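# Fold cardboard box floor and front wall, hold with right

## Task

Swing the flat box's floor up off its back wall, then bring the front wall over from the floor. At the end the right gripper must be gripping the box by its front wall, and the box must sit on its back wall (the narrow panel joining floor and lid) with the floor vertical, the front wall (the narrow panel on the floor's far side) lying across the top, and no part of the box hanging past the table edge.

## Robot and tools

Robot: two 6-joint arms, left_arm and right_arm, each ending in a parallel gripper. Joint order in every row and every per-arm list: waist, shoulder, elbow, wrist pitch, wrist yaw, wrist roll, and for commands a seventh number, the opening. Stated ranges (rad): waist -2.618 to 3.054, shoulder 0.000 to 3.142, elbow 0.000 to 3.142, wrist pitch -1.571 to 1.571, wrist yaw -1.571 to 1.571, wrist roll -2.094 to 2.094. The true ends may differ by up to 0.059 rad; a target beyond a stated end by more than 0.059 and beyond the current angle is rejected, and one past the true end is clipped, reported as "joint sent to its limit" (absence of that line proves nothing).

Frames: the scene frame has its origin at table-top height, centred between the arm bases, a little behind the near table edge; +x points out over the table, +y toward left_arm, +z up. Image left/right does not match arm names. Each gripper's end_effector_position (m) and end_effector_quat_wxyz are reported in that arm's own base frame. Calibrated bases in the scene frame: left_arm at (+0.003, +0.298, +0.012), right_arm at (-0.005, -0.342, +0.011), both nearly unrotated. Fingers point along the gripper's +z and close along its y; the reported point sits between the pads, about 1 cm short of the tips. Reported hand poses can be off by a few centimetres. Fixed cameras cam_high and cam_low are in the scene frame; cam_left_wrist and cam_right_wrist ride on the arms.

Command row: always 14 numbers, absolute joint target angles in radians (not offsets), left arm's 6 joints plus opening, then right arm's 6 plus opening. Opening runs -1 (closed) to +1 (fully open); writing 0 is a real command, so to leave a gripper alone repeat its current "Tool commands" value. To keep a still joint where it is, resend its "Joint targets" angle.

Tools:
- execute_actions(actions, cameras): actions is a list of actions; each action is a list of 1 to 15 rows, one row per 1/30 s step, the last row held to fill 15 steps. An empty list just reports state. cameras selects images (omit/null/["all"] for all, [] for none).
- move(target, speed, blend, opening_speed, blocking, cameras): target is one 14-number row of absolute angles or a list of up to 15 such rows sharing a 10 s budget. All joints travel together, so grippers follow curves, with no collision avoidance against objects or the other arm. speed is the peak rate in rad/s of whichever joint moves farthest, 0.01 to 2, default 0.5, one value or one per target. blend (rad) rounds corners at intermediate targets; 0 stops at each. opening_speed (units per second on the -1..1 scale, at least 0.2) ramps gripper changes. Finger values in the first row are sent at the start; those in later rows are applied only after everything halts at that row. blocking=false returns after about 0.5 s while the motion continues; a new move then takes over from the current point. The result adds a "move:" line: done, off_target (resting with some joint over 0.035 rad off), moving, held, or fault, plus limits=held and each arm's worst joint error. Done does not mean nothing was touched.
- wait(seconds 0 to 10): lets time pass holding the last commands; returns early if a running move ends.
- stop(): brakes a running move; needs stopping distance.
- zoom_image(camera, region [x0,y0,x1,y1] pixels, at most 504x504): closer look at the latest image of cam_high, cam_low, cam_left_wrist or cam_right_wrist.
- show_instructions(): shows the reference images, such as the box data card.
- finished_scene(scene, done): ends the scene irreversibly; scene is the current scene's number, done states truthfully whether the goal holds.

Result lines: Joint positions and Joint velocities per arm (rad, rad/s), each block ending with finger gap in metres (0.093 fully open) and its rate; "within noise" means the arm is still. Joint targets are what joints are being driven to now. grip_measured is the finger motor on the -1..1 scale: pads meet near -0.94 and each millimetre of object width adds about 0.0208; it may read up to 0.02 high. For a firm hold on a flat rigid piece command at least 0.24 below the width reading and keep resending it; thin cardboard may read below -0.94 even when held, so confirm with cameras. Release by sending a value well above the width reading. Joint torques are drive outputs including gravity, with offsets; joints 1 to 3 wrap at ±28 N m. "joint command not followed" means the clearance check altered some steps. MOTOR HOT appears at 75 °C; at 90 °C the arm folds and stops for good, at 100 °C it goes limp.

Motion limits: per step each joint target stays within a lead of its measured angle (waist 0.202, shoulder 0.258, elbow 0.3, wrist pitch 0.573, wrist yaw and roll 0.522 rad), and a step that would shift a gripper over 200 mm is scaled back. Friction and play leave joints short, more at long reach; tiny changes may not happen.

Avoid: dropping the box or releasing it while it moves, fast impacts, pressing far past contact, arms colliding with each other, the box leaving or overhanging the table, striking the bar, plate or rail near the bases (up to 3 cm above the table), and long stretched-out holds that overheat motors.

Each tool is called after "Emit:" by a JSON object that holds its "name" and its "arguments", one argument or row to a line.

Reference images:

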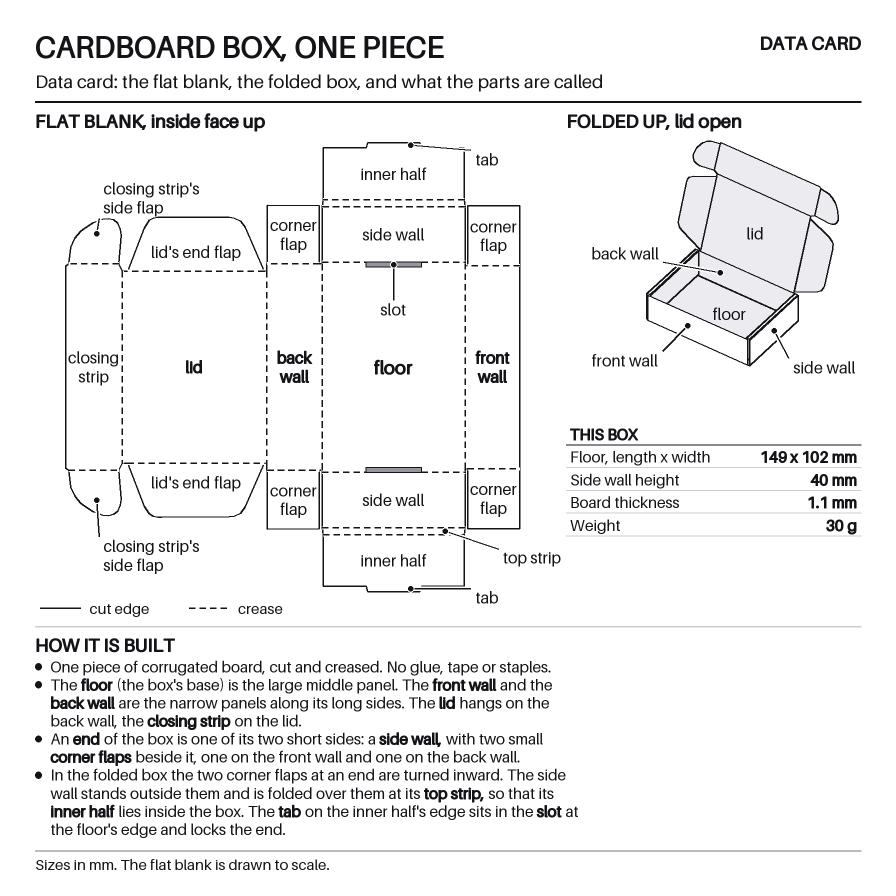

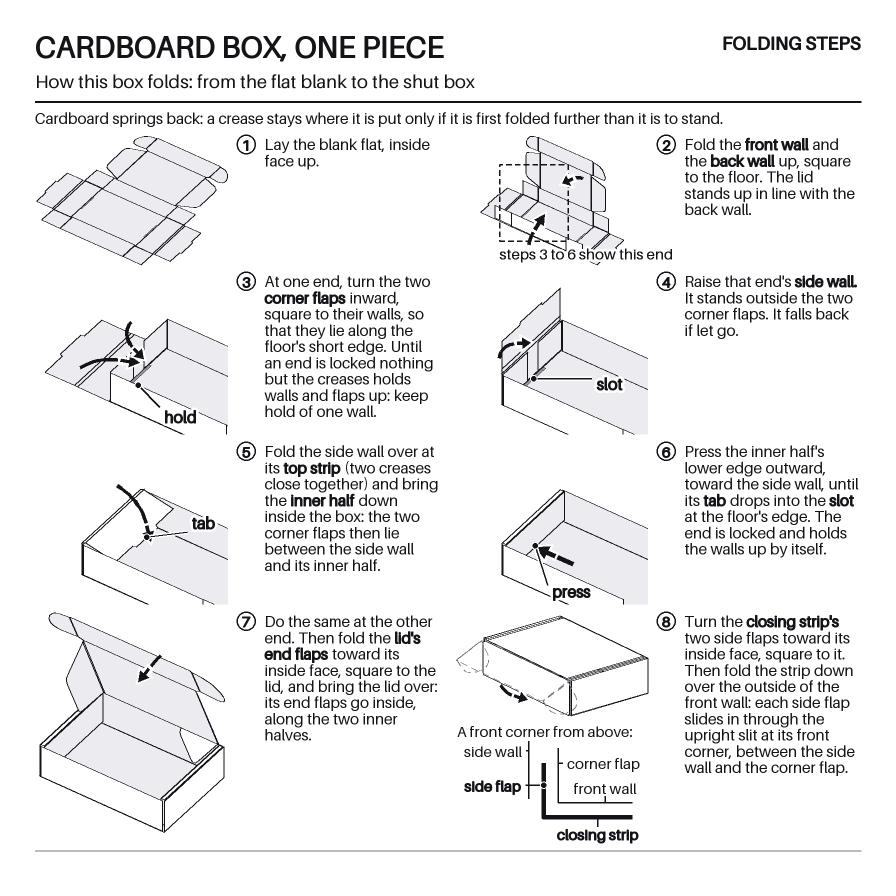

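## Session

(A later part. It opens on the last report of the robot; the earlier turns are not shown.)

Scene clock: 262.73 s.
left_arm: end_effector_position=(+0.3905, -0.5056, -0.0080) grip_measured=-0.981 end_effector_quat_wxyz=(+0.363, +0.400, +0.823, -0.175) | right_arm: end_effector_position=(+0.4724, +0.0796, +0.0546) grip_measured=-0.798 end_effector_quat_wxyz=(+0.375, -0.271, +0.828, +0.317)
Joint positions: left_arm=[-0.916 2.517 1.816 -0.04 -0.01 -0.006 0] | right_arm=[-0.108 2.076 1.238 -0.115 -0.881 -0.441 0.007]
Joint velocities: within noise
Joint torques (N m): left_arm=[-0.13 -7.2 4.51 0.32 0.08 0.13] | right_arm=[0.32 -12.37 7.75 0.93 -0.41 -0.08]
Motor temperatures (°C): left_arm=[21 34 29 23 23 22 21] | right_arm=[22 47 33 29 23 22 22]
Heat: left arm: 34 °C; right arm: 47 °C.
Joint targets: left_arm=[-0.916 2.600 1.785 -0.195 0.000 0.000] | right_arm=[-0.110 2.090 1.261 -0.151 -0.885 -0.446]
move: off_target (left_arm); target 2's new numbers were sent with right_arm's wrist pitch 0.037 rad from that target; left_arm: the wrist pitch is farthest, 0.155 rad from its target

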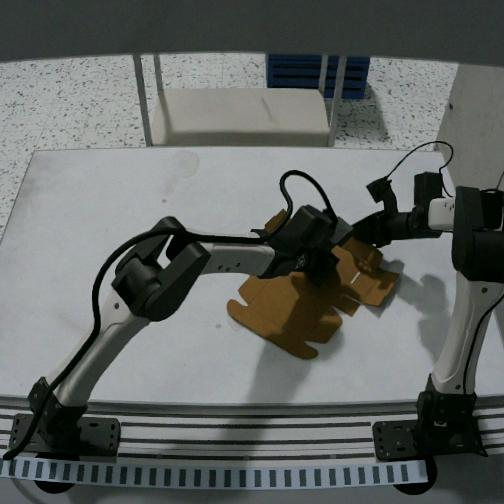

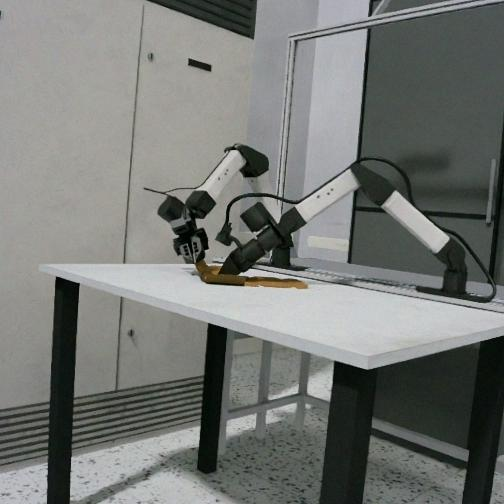

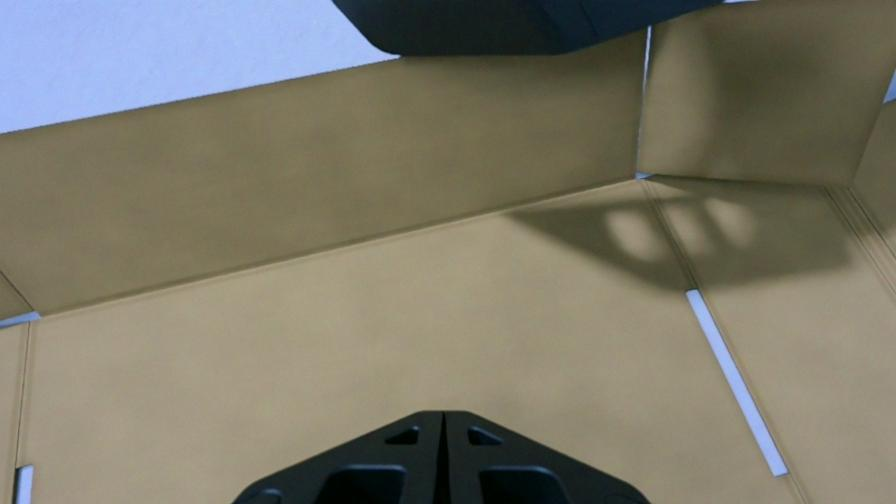

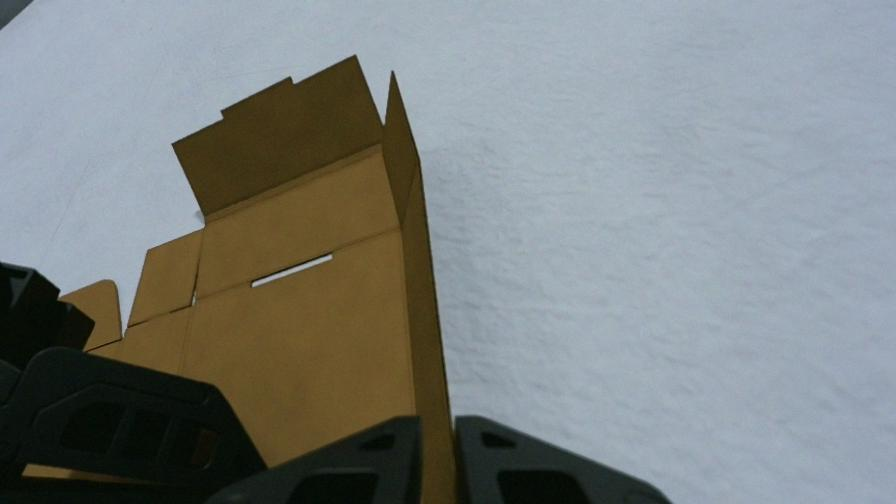

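Emit:
{"name": "move", "arguments": {
  "target": [
    [-0.916,2.6,1.785,-0.195,0,0,-1,-0.108,2.09,1.25,-0.12,-0.885,-0.445,-0.4],
    [-0.916,2.6,1.785,-0.195,0,0,-1,-0.10,2.145,1.245,-0.08,-0.885,-0.445,-0.4]
  ],
  "speed": 0.15,
  "opening_speed": 0.5,
  "cameras": ["cam_right_wrist","cam_left_wrist","cam_low"]
}}

Emit:
{"name": "zoom_image", "arguments": {
  "camera": "cam_low",
  "region": [160, 220, 280, 300]
}}

Scene clock: 266.67 s.
left_arm: end_effector_position=(+0.3905, -0.5056, -0.0080) grip_measured=-0.981 end_effector_quat_wxyz=(+0.363, +0.400, +0.823, -0.175) | right_arm: end_effector_position=(+0.4724, +0.0796, +0.0383) grip_measured=-0.402 end_effector_quat_wxyz=(+0.365, -0.266, +0.832, +0.321)
Joint positions: left_arm=[-0.916 2.517 1.816 -0.04 -0.01 -0.006 0] | right_arm=[-0.108 2.118 1.238 -0.096 -0.881 -0.441 0.026]
Joint velocities: within noise
Joint torques (N m): left_arm=[-0.14 -7.17 4.51 0.32 0.09 0.14] | right_arm=[1.28 -11.34 6.32 1.47 -0.41 -0.07]
Motor temperatures (°C): left_arm=[21 34 29 23 23 22 21] | right_arm=[22 47 33 29 23 22 22]
Heat: left arm: 34 °C; right arm: 47 °C.
Joint targets: left_arm=[-0.916 2.600 1.785 -0.195 0.000 0.000] | right_arm=[-0.100 2.144 1.245 -0.079 -0.885 -0.445]
move: off_target (left_arm); left_arm: the wrist pitch is farthest, 0.155 rad from its target
Images, in order (width x height): cam_low 504x504, cam_left_wrist 896x504, cam_right_wrist 896x504.

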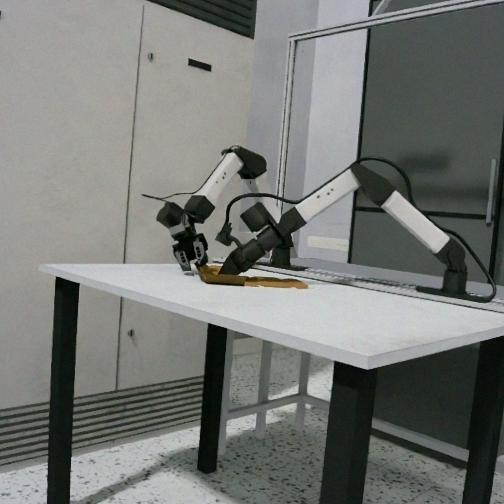

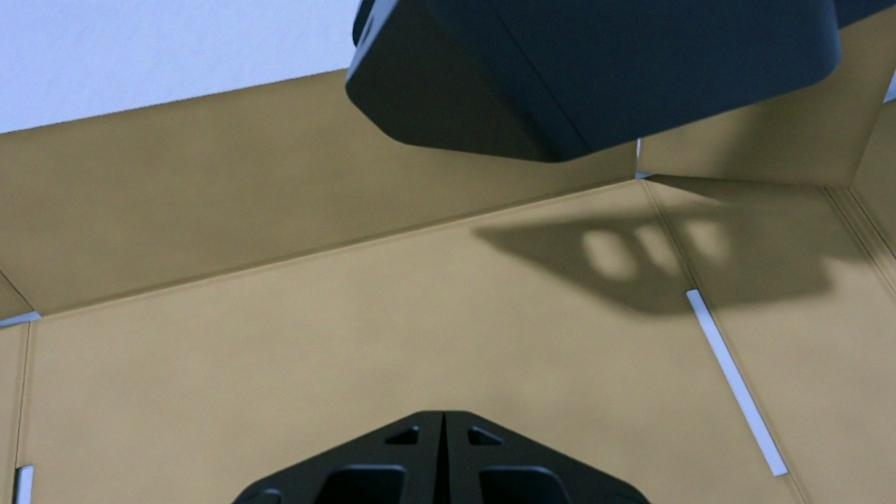

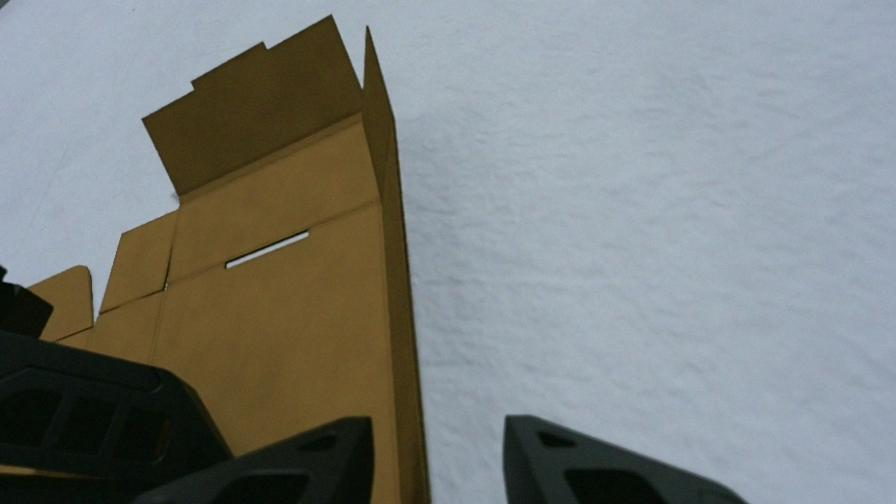

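Scaled by 4.200 from the camera's 504x504 image, which has a finer 720x720 frame.

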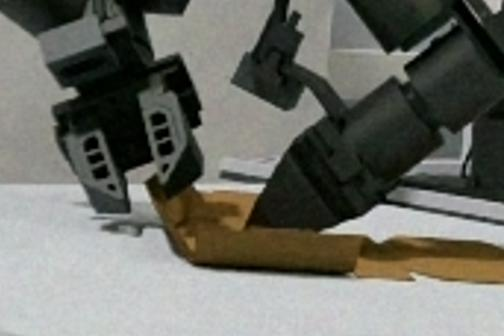

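Emit:
{"name": "move", "arguments": {
  "target": [
    [-0.916,2.6,1.785,-0.195,0,0,-1,-0.085,2.15,1.24,-0.07,-0.895,-0.445,-0.4],
    [-0.916,2.6,1.785,-0.195,0,0,-1,-0.085,2.15,1.24,-0.07,-0.895,-0.445,-0.8],
    [-0.916,2.6,1.785,-0.195,0,0,-1,-0.085,2.15,1.24,-0.07,-0.895,-0.445,-1]
  ],
  "speed": 0.15,
  "opening_speed": 0.3,
  "cameras": ["cam_right_wrist","cam_left_wrist","cam_low"]
}}

Emit:
{"name": "zoom_image", "arguments": {
  "camera": "cam_low",
  "region": [160, 220, 280, 300]
}}

Scene clock: 274.60 s.
left_arm: end_effector_position=(+0.3958, -0.5018, -0.0077) grip_measured=-0.981 end_effector_quat_wxyz=(+0.364, +0.400, +0.823, -0.175) | right_arm: end_effector_position=(+0.4709, +0.0895, +0.0430) grip_measured=-0.974 end_effector_quat_wxyz=(+0.372, -0.284, +0.819, +0.332)
Joint positions: left_arm=[-0.904 2.517 1.816 -0.039 -0.002 0.004 0] | right_arm=[-0.094 2.118 1.238 -0.084 -0.913 -0.456 0]
Joint velocities: within noise
Joint torques (N m): left_arm=[-0.13 -7.21 4.56 0.31 0.06 0.12] | right_arm=[1.4 -10.74 5.96 1.45 -0.19 -0.02]
Motor temperatures (°C): left_arm=[21 34 29 23 23 22 21] | right_arm=[22 48 34 29 23 22 22]
Heat: left arm: 34 °C; right arm: 48 °C.
Joint targets: left_arm=[-0.904 2.600 1.785 -0.194 0.006 0.009] | right_arm=[-0.085 2.150 1.240 -0.071 -0.895 -0.455]
move: off_target (left_arm); left_arm: the wrist pitch is farthest, 0.156 rad from its target
Images, in order (width x height): cam_low 504x504, cam_left_wrist 896x504, cam_right_wrist 896x504.

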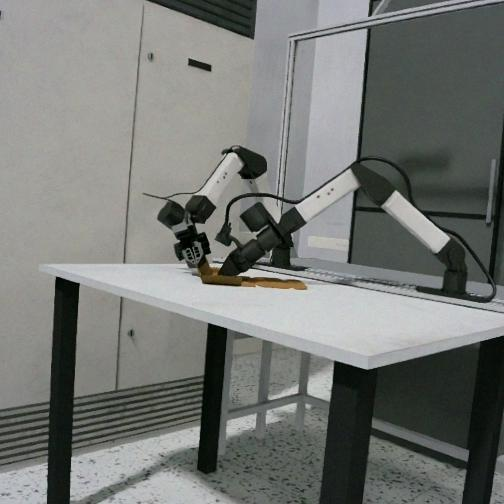

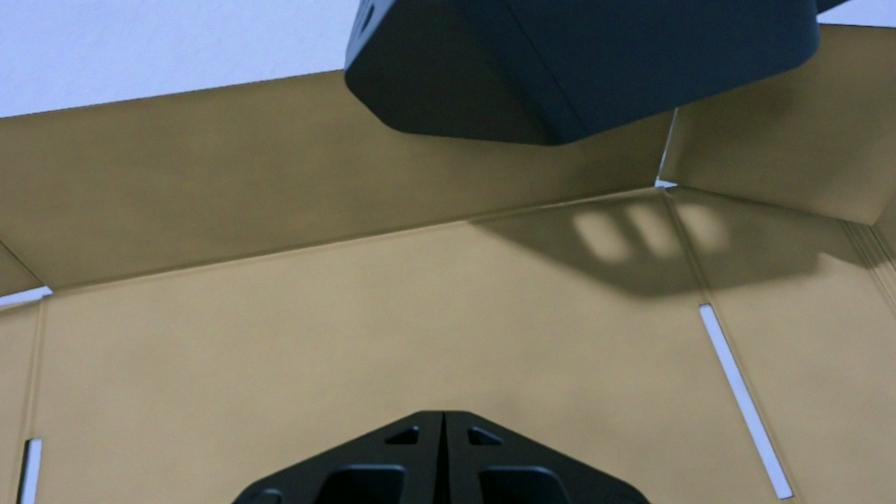

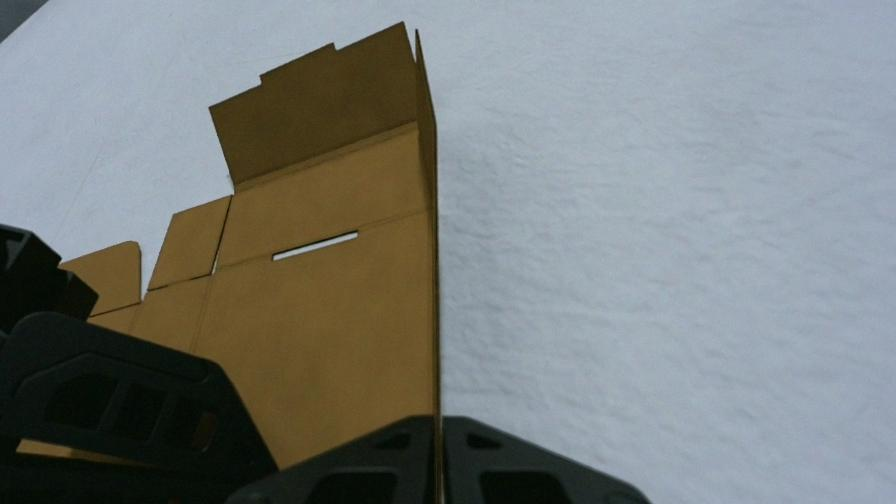

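Scaled by 4.200 from the camera's 504x504 image, which has a finer 720x720 frame.

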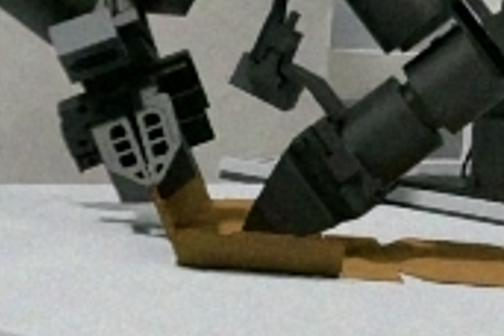

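Emit:
{"name": "move", "arguments": {
  "target": [
    [-0.904,2.48,1.8,-0.15,0,0,-1,-0.085,2.14,1.24,-0.07,-0.895,-0.445,-1],
    [-0.85,2.2,1.85,-0.3,0,0,-1,-0.085,2.14,1.24,-0.07,-0.895,-0.445,-1],
    [-0.35,2.1,2.2,-0.9,0.4,-0.8,-1,-0.085,2.14,1.24,-0.07,-0.895,-0.445,-1]
  ],
  "speed": [0.3,0.5,0.7],
  "blend": 0.05
}}

Emit:
{"name": "zoom_image", "arguments": {
  "camera": "cam_high",
  "region": [210, 200, 420, 370]
}}

Scene clock: 279.97 s.
left_arm: end_effector_position=(+0.5037, -0.2465, +0.2437) grip_measured=-0.981 end_effector_quat_wxyz=(+0.212, -0.134, +0.906, -0.342) | right_arm: end_effector_position=(+0.4706, +0.0900, +0.0435) grip_measured=-0.974 end_effector_quat_wxyz=(+0.370, -0.277, +0.820, +0.337)
Joint positions: left_arm=[-0.344 2.12 2.172 -0.867 0.38 -0.789 0] | right_arm=[-0.094 2.118 1.238 -0.084 -0.918 -0.439 0]
Joint velocities: within noise
Joint torques (N m): left_arm=[-0.84 -13.93 9.32 1.26 0.25 -0.08] | right_arm=[1.37 -11.71 5.96 1.46 -0.14 0.01]
Motor temperatures (°C): left_arm=[21 35 29 23 23 22 21] | right_arm=[22 48 34 29 23 22 22]
Heat: left arm: 35 °C; right arm: 48 °C.
Joint targets: left_arm=[-0.352 2.100 2.199 -0.909 0.394 -0.808] | right_arm=[-0.085 2.140 1.240 -0.070 -0.895 -0.435]
move: done

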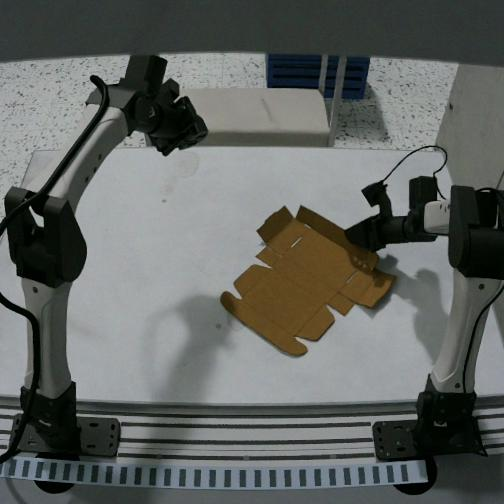

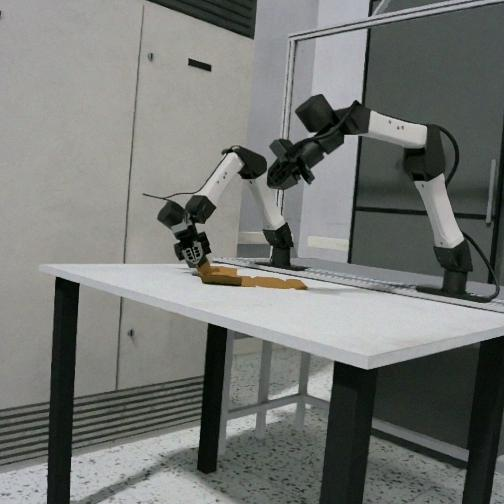

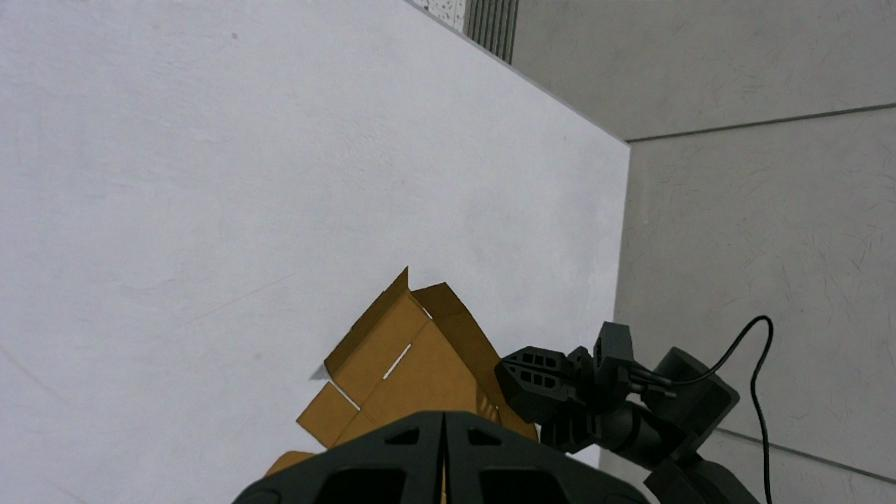

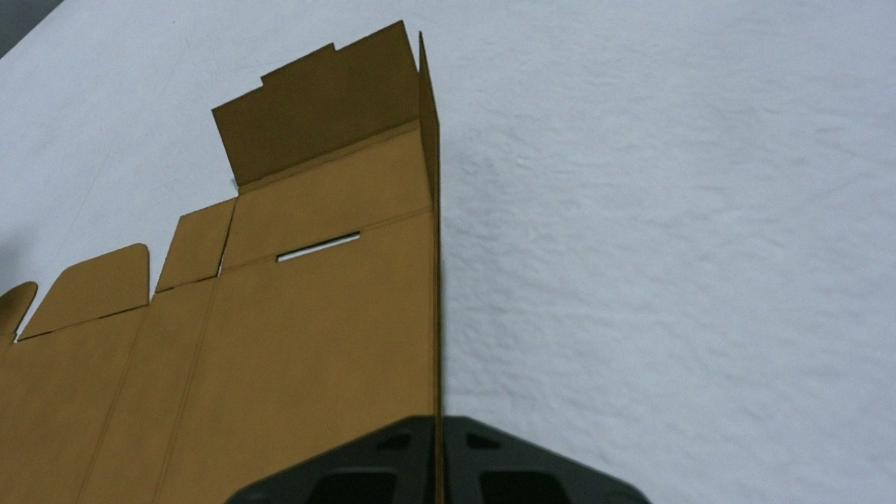

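Scaled by 2.400 from the camera's 504x504 image, which has a finer 720x720 frame.

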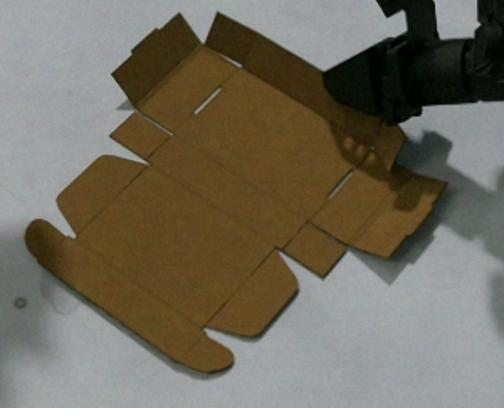

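Emit:
{"name": "move", "arguments": {
  "target": [-0.35,2.1,2.2,-0.9,0.4,-0.8,-1,0.167,1.965,0.885,0.413,-0.449,0.101,-1],
  "speed": 0.25
}}

Emit:
{"name": "zoom_image", "arguments": {
  "camera": "cam_high",
  "region": [210, 180, 420, 350]
}}

Scene clock: 283.87 s.
left_arm: end_effector_position=(+0.5033, -0.2465, +0.2437) grip_measured=-0.981 end_effector_quat_wxyz=(+0.209, -0.134, +0.905, -0.344) | right_arm: end_effector_position=(+0.4568, +0.1585, +0.0457) grip_measured=-0.974 end_effector_quat_wxyz=(+0.416, -0.148, +0.850, +0.286)
Joint positions: left_arm=[-0.342 2.12 2.172 -0.869 0.386 -0.791 0] | right_arm=[0.158 1.978 0.911 0.464 -0.528 0.095 0]
Joint velocities: within noise
Joint torques (N m): left_arm=[-0.61 -13.98 9.36 1.36 0.26 0.04] | right_arm=[1.46 -13.61 3.51 1.34 0.62 -0.02]
Motor temperatures (°C): left_arm=[21 37 30 24 23 22 21] | right_arm=[22 49 34 29 23 22 22]
Heat: left arm: 37 °C; right arm: 49 °C.
Joint targets: left_arm=[-0.348 2.100 2.200 -0.901 0.400 -0.801] | right_arm=[0.167 1.965 0.885 0.413 -0.458 0.100]
move: off_target (right_arm); right_arm: the wrist yaw is farthest, 0.079 rad from its target

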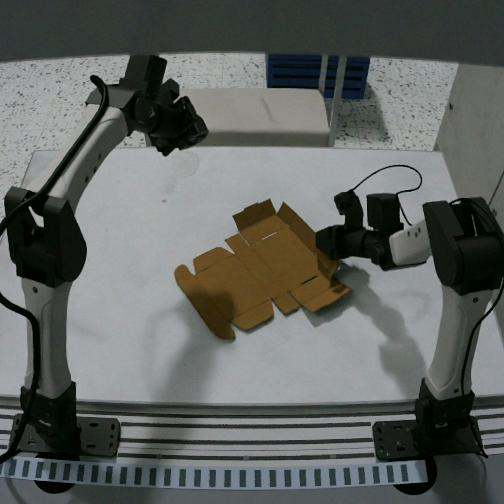

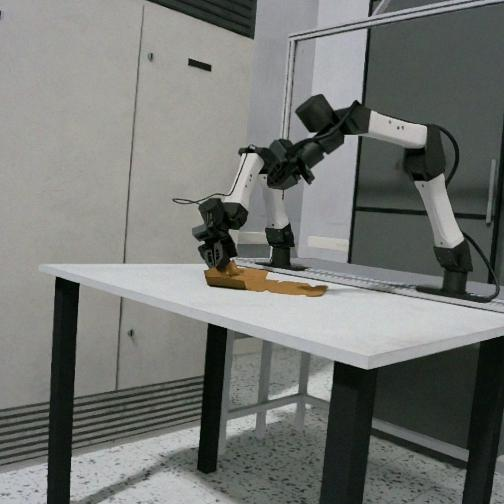

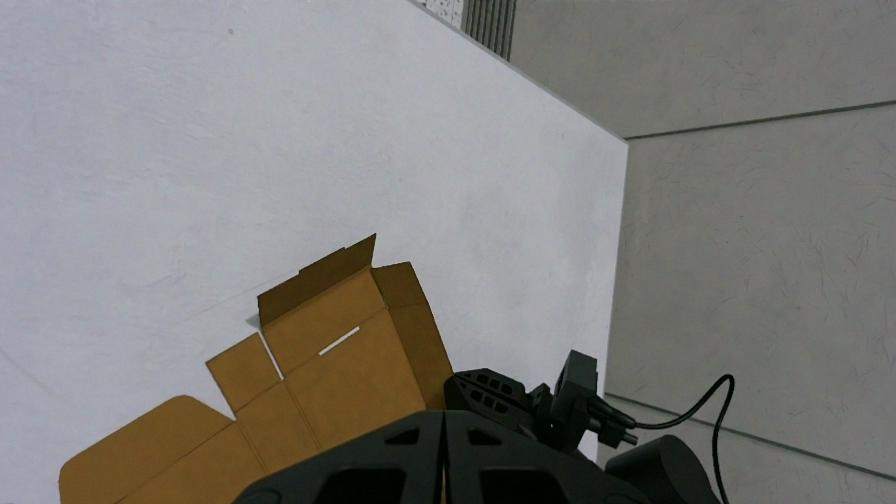

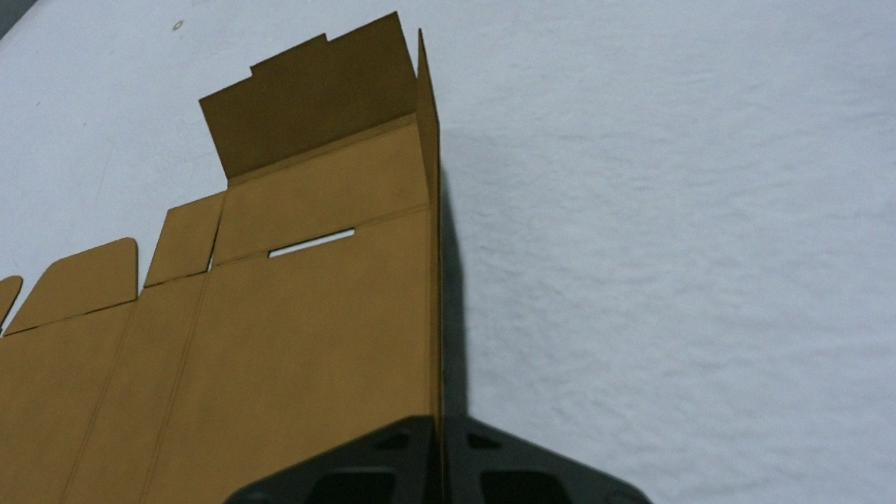

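Scaled by 2.400 from the camera's 504x504 image, which has a finer 720x720 frame.

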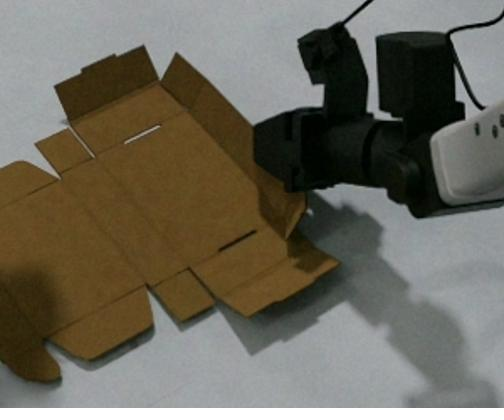

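Emit:
{"name": "move", "arguments": {
  "target": [-0.35,2.1,2.2,-0.9,0.4,-0.8,-1,0.128,1.972,0.89,0.42,-0.42,0.101,-1],
  "speed": 0.15
}}

Emit:
{"name": "zoom_image", "arguments": {
  "camera": "cam_high",
  "region": [210, 180, 420, 350]
}}

Scene clock: 287.83 s.
left_arm: end_effector_position=(+0.5033, -0.2465, +0.2437) grip_measured=-0.981 end_effector_quat_wxyz=(+0.209, -0.134, +0.905, -0.344) | right_arm: end_effector_position=(+0.4591, +0.1554, +0.0459) grip_measured=-0.974 end_effector_quat_wxyz=(+0.420, -0.144, +0.851, +0.280)
Joint positions: left_arm=[-0.342 2.12 2.172 -0.869 0.386 -0.791 0] | right_arm=[0.155 1.978 0.911 0.468 -0.514 0.096 0]
Joint velocities: within noise
Joint torques (N m): left_arm=[-0.76 -14.01 9.37 1.37 0.24 0.04] | right_arm=[-0.72 -12.9 3.95 1.37 0.87 0.01]
Motor temperatures (°C): left_arm=[21 39 30 24 23 22 21] | right_arm=[22 50 34 29 23 22 22]
Heat: left arm: 39 °C; right arm: 50 °C.
Joint targets: left_arm=[-0.350 2.100 2.200 -0.900 0.400 -0.800] | right_arm=[0.141 1.972 0.890 0.420 -0.420 0.101]
move: off_target (right_arm); right_arm: the wrist yaw is farthest, 0.094 rad from its target

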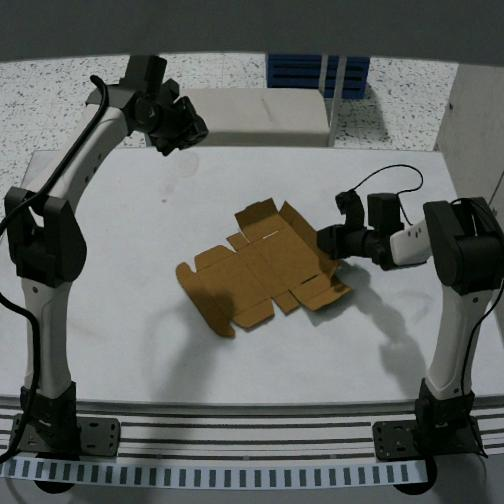

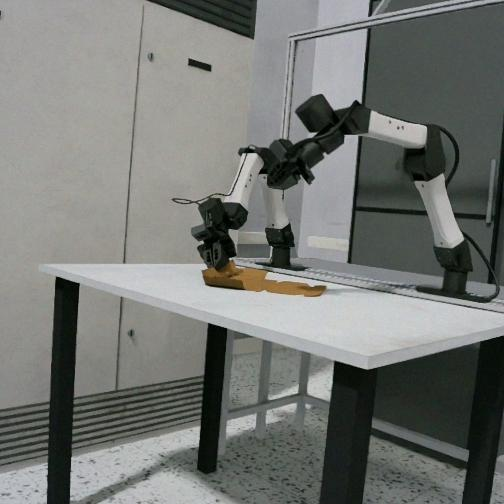

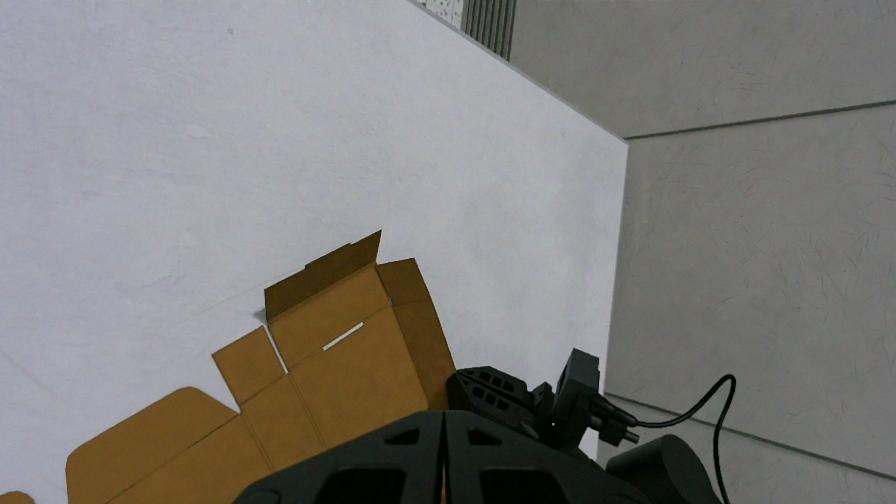

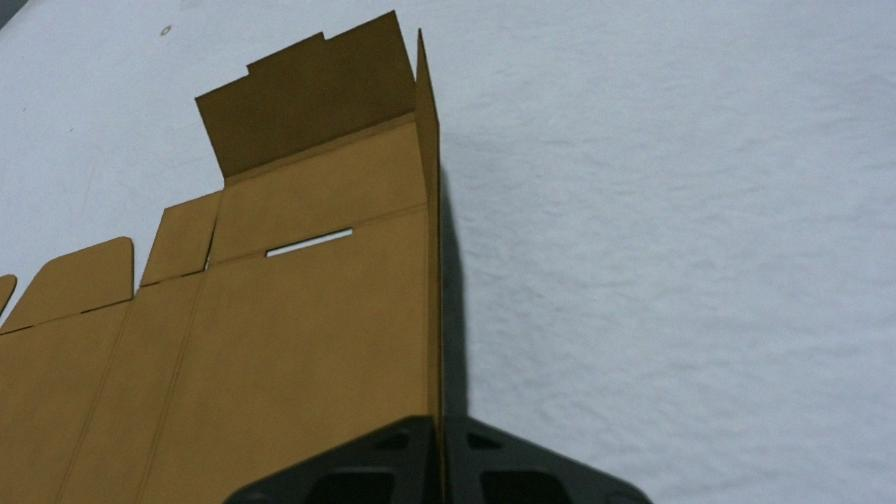

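Scaled by 2.400 from the camera's 504x504 image, which has a finer 720x720 frame.

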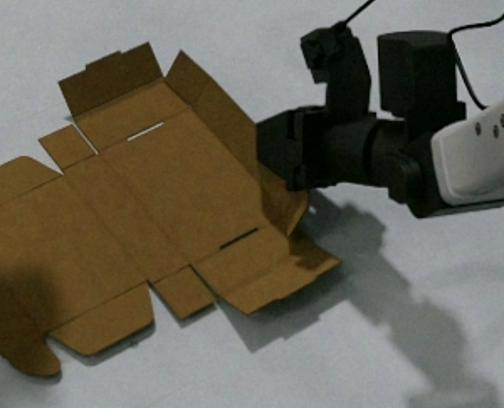

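Emit:
{"name": "move", "arguments": {
  "target": [-0.472,2.43,2.13,-0.95,0.6,-1.19,-1,0.145,1.972,0.90,0.45,-0.48,0.101,-1],
  "speed": 0.4
}}

Emit:
{"name": "zoom_image", "arguments": {
  "camera": "cam_high",
  "region": [180, 180, 390, 350]
}}

Scene clock: 295.13 s.
left_arm: end_effector_position=(+0.4449, -0.3318, +0.0747) grip_measured=-0.981 end_effector_quat_wxyz=(-0.091, -0.274, +0.903, -0.319) | right_arm: end_effector_position=(+0.4595, +0.1557, +0.0468) grip_measured=-0.974 end_effector_quat_wxyz=(+0.422, -0.144, +0.850, +0.280)
Joint positions: left_arm=[-0.473 2.427 2.141 -0.924 0.585 -1.171 0] | right_arm=[0.155 1.978 0.911 0.473 -0.516 0.098 0]
Joint velocities: within noise
Joint torques (N m): left_arm=[-0.29 -13.68 6.01 0.74 0.37 -0.08] | right_arm=[-0.38 -12.92 4.7 1.66 0.25 0.01]
Motor temperatures (°C): left_arm=[21 42 30 25 23 22 21] | right_arm=[22 51 33 30 23 22 22]
Heat: left arm: 42 °C; right arm: 51 °C.
Joint targets: left_arm=[-0.475 2.431 2.131 -0.949 0.601 -1.190] | right_arm=[0.145 1.972 0.900 0.450 -0.481 0.102]
move: off_target (right_arm); right_arm: the wrist yaw is farthest, 0.036 rad from its target

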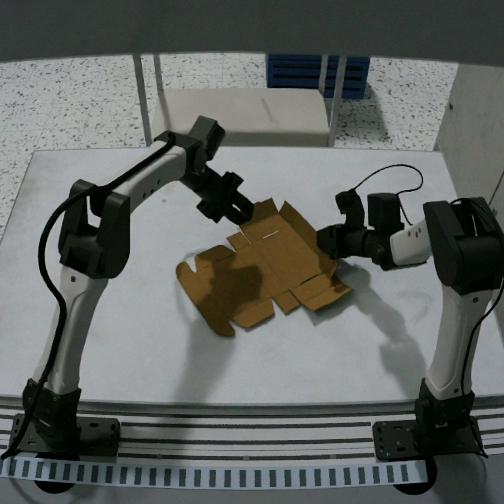

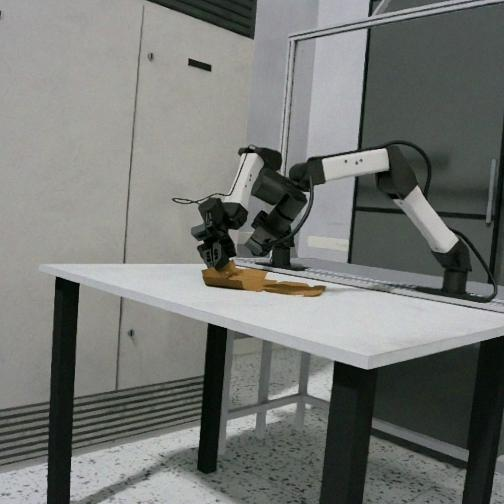

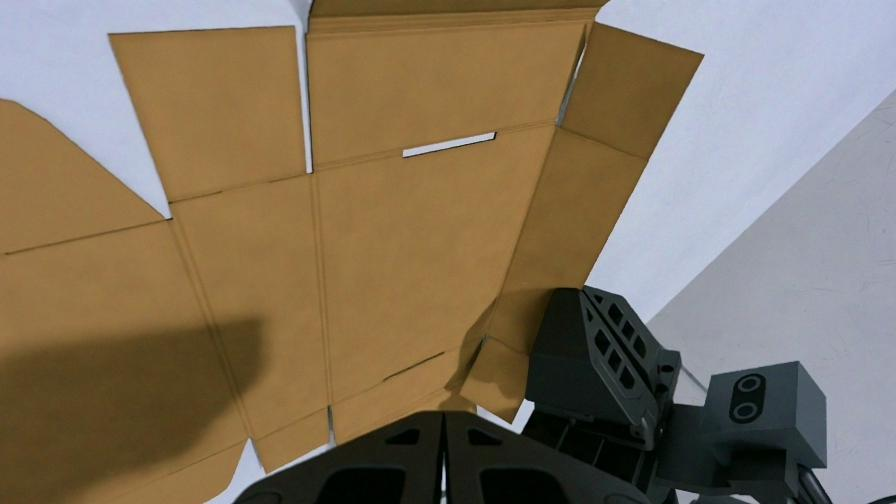

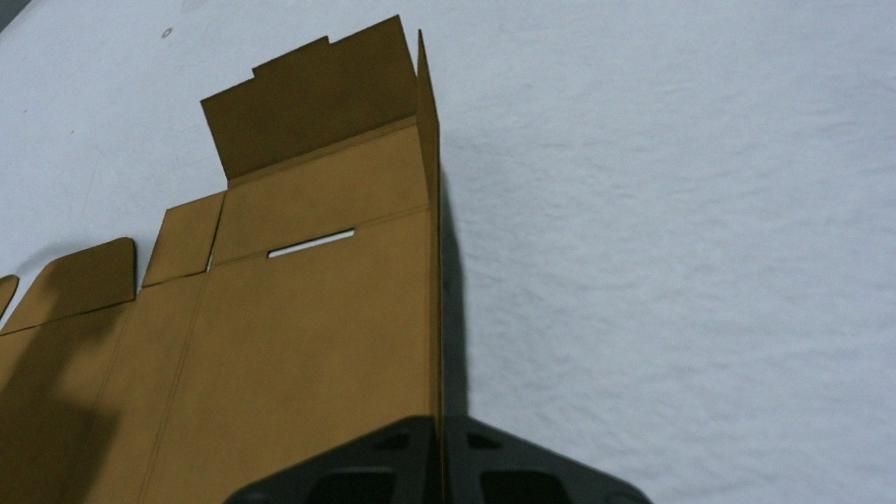

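Scaled by 2.400 from the camera's 504x504 image, which has a finer 720x720 frame.

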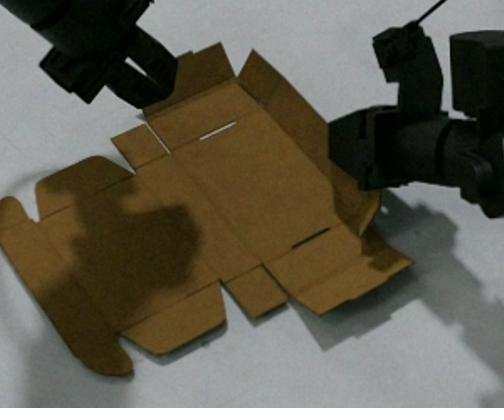

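Emit:
{"name": "move", "arguments": {
  "target": [-0.472,2.56,2.145,-0.95,0.6,-1.19,-1,0.145,1.972,0.90,0.45,-0.48,0.101,-1],
  "speed": 0.2
}}

Emit:
{"name": "zoom_image", "arguments": {
  "camera": "cam_high",
  "region": [180, 180, 390, 350]
}}

Scene clock: 298.03 s.
left_arm: end_effector_position=(+0.4378, -0.3257, +0.0111) grip_measured=-0.981 end_effector_quat_wxyz=(-0.133, -0.296, +0.904, -0.278) | right_arm: end_effector_position=(+0.4595, +0.1557, +0.0468) grip_measured=-0.974 end_effector_quat_wxyz=(+0.422, -0.144, +0.850, +0.280)
Joint positions: left_arm=[-0.468 2.548 2.141 -0.929 0.587 -1.173 0] | right_arm=[0.155 1.978 0.911 0.473 -0.516 0.098 0]
Joint velocities: within noise
Joint torques (N m): left_arm=[-0.12 -13.31 6.86 0.51 0.41 -0.08] | right_arm=[-0.35 -12.92 4.7 1.64 0.26 0]
Motor temperatures (°C): left_arm=[21 42 30 24 23 22 21] | right_arm=[22 52 33 30 23 22 22]
Heat: left arm: 42 °C; right arm: 52 °C.
Joint targets: left_arm=[-0.468 2.560 2.145 -0.951 0.600 -1.190] | right_arm=[0.145 1.972 0.900 0.450 -0.480 0.101]
move: off_target (right_arm); right_arm: the wrist yaw is farthest, 0.036 rad from its target

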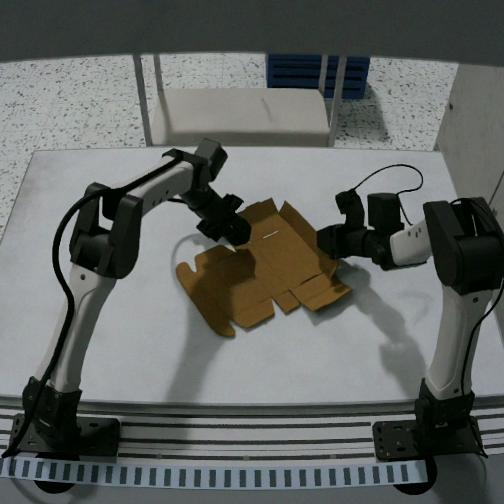

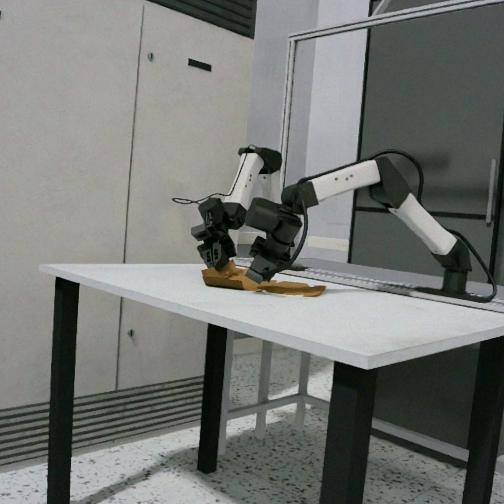

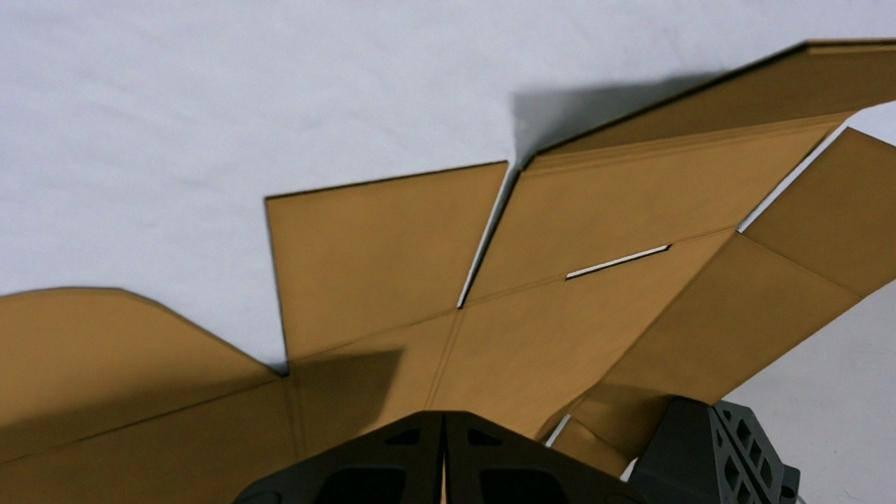

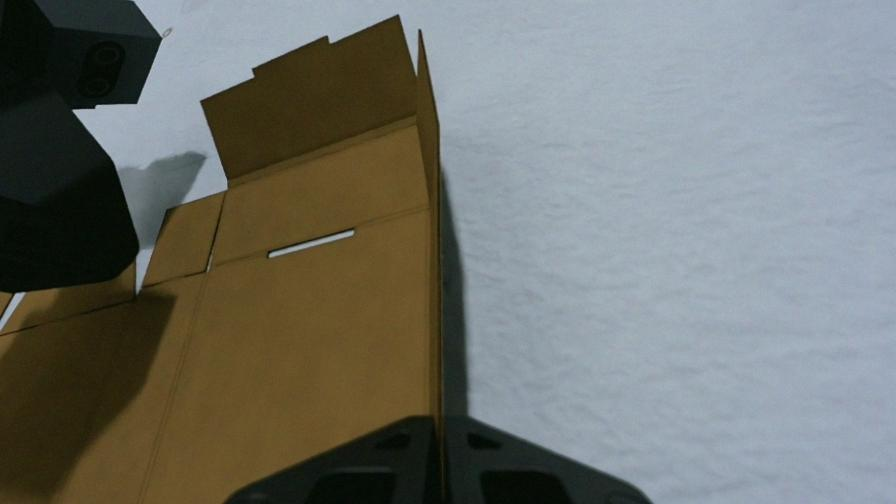

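Scaled by 2.400 from the camera's 504x504 image, which has a finer 720x720 frame.

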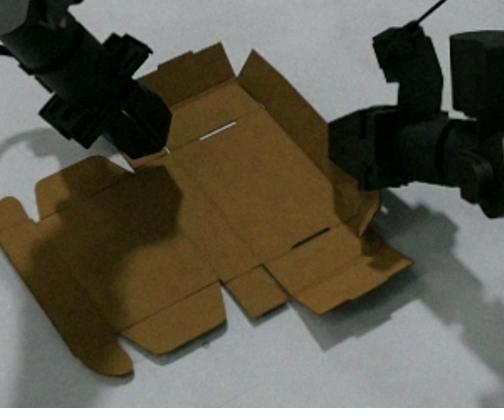

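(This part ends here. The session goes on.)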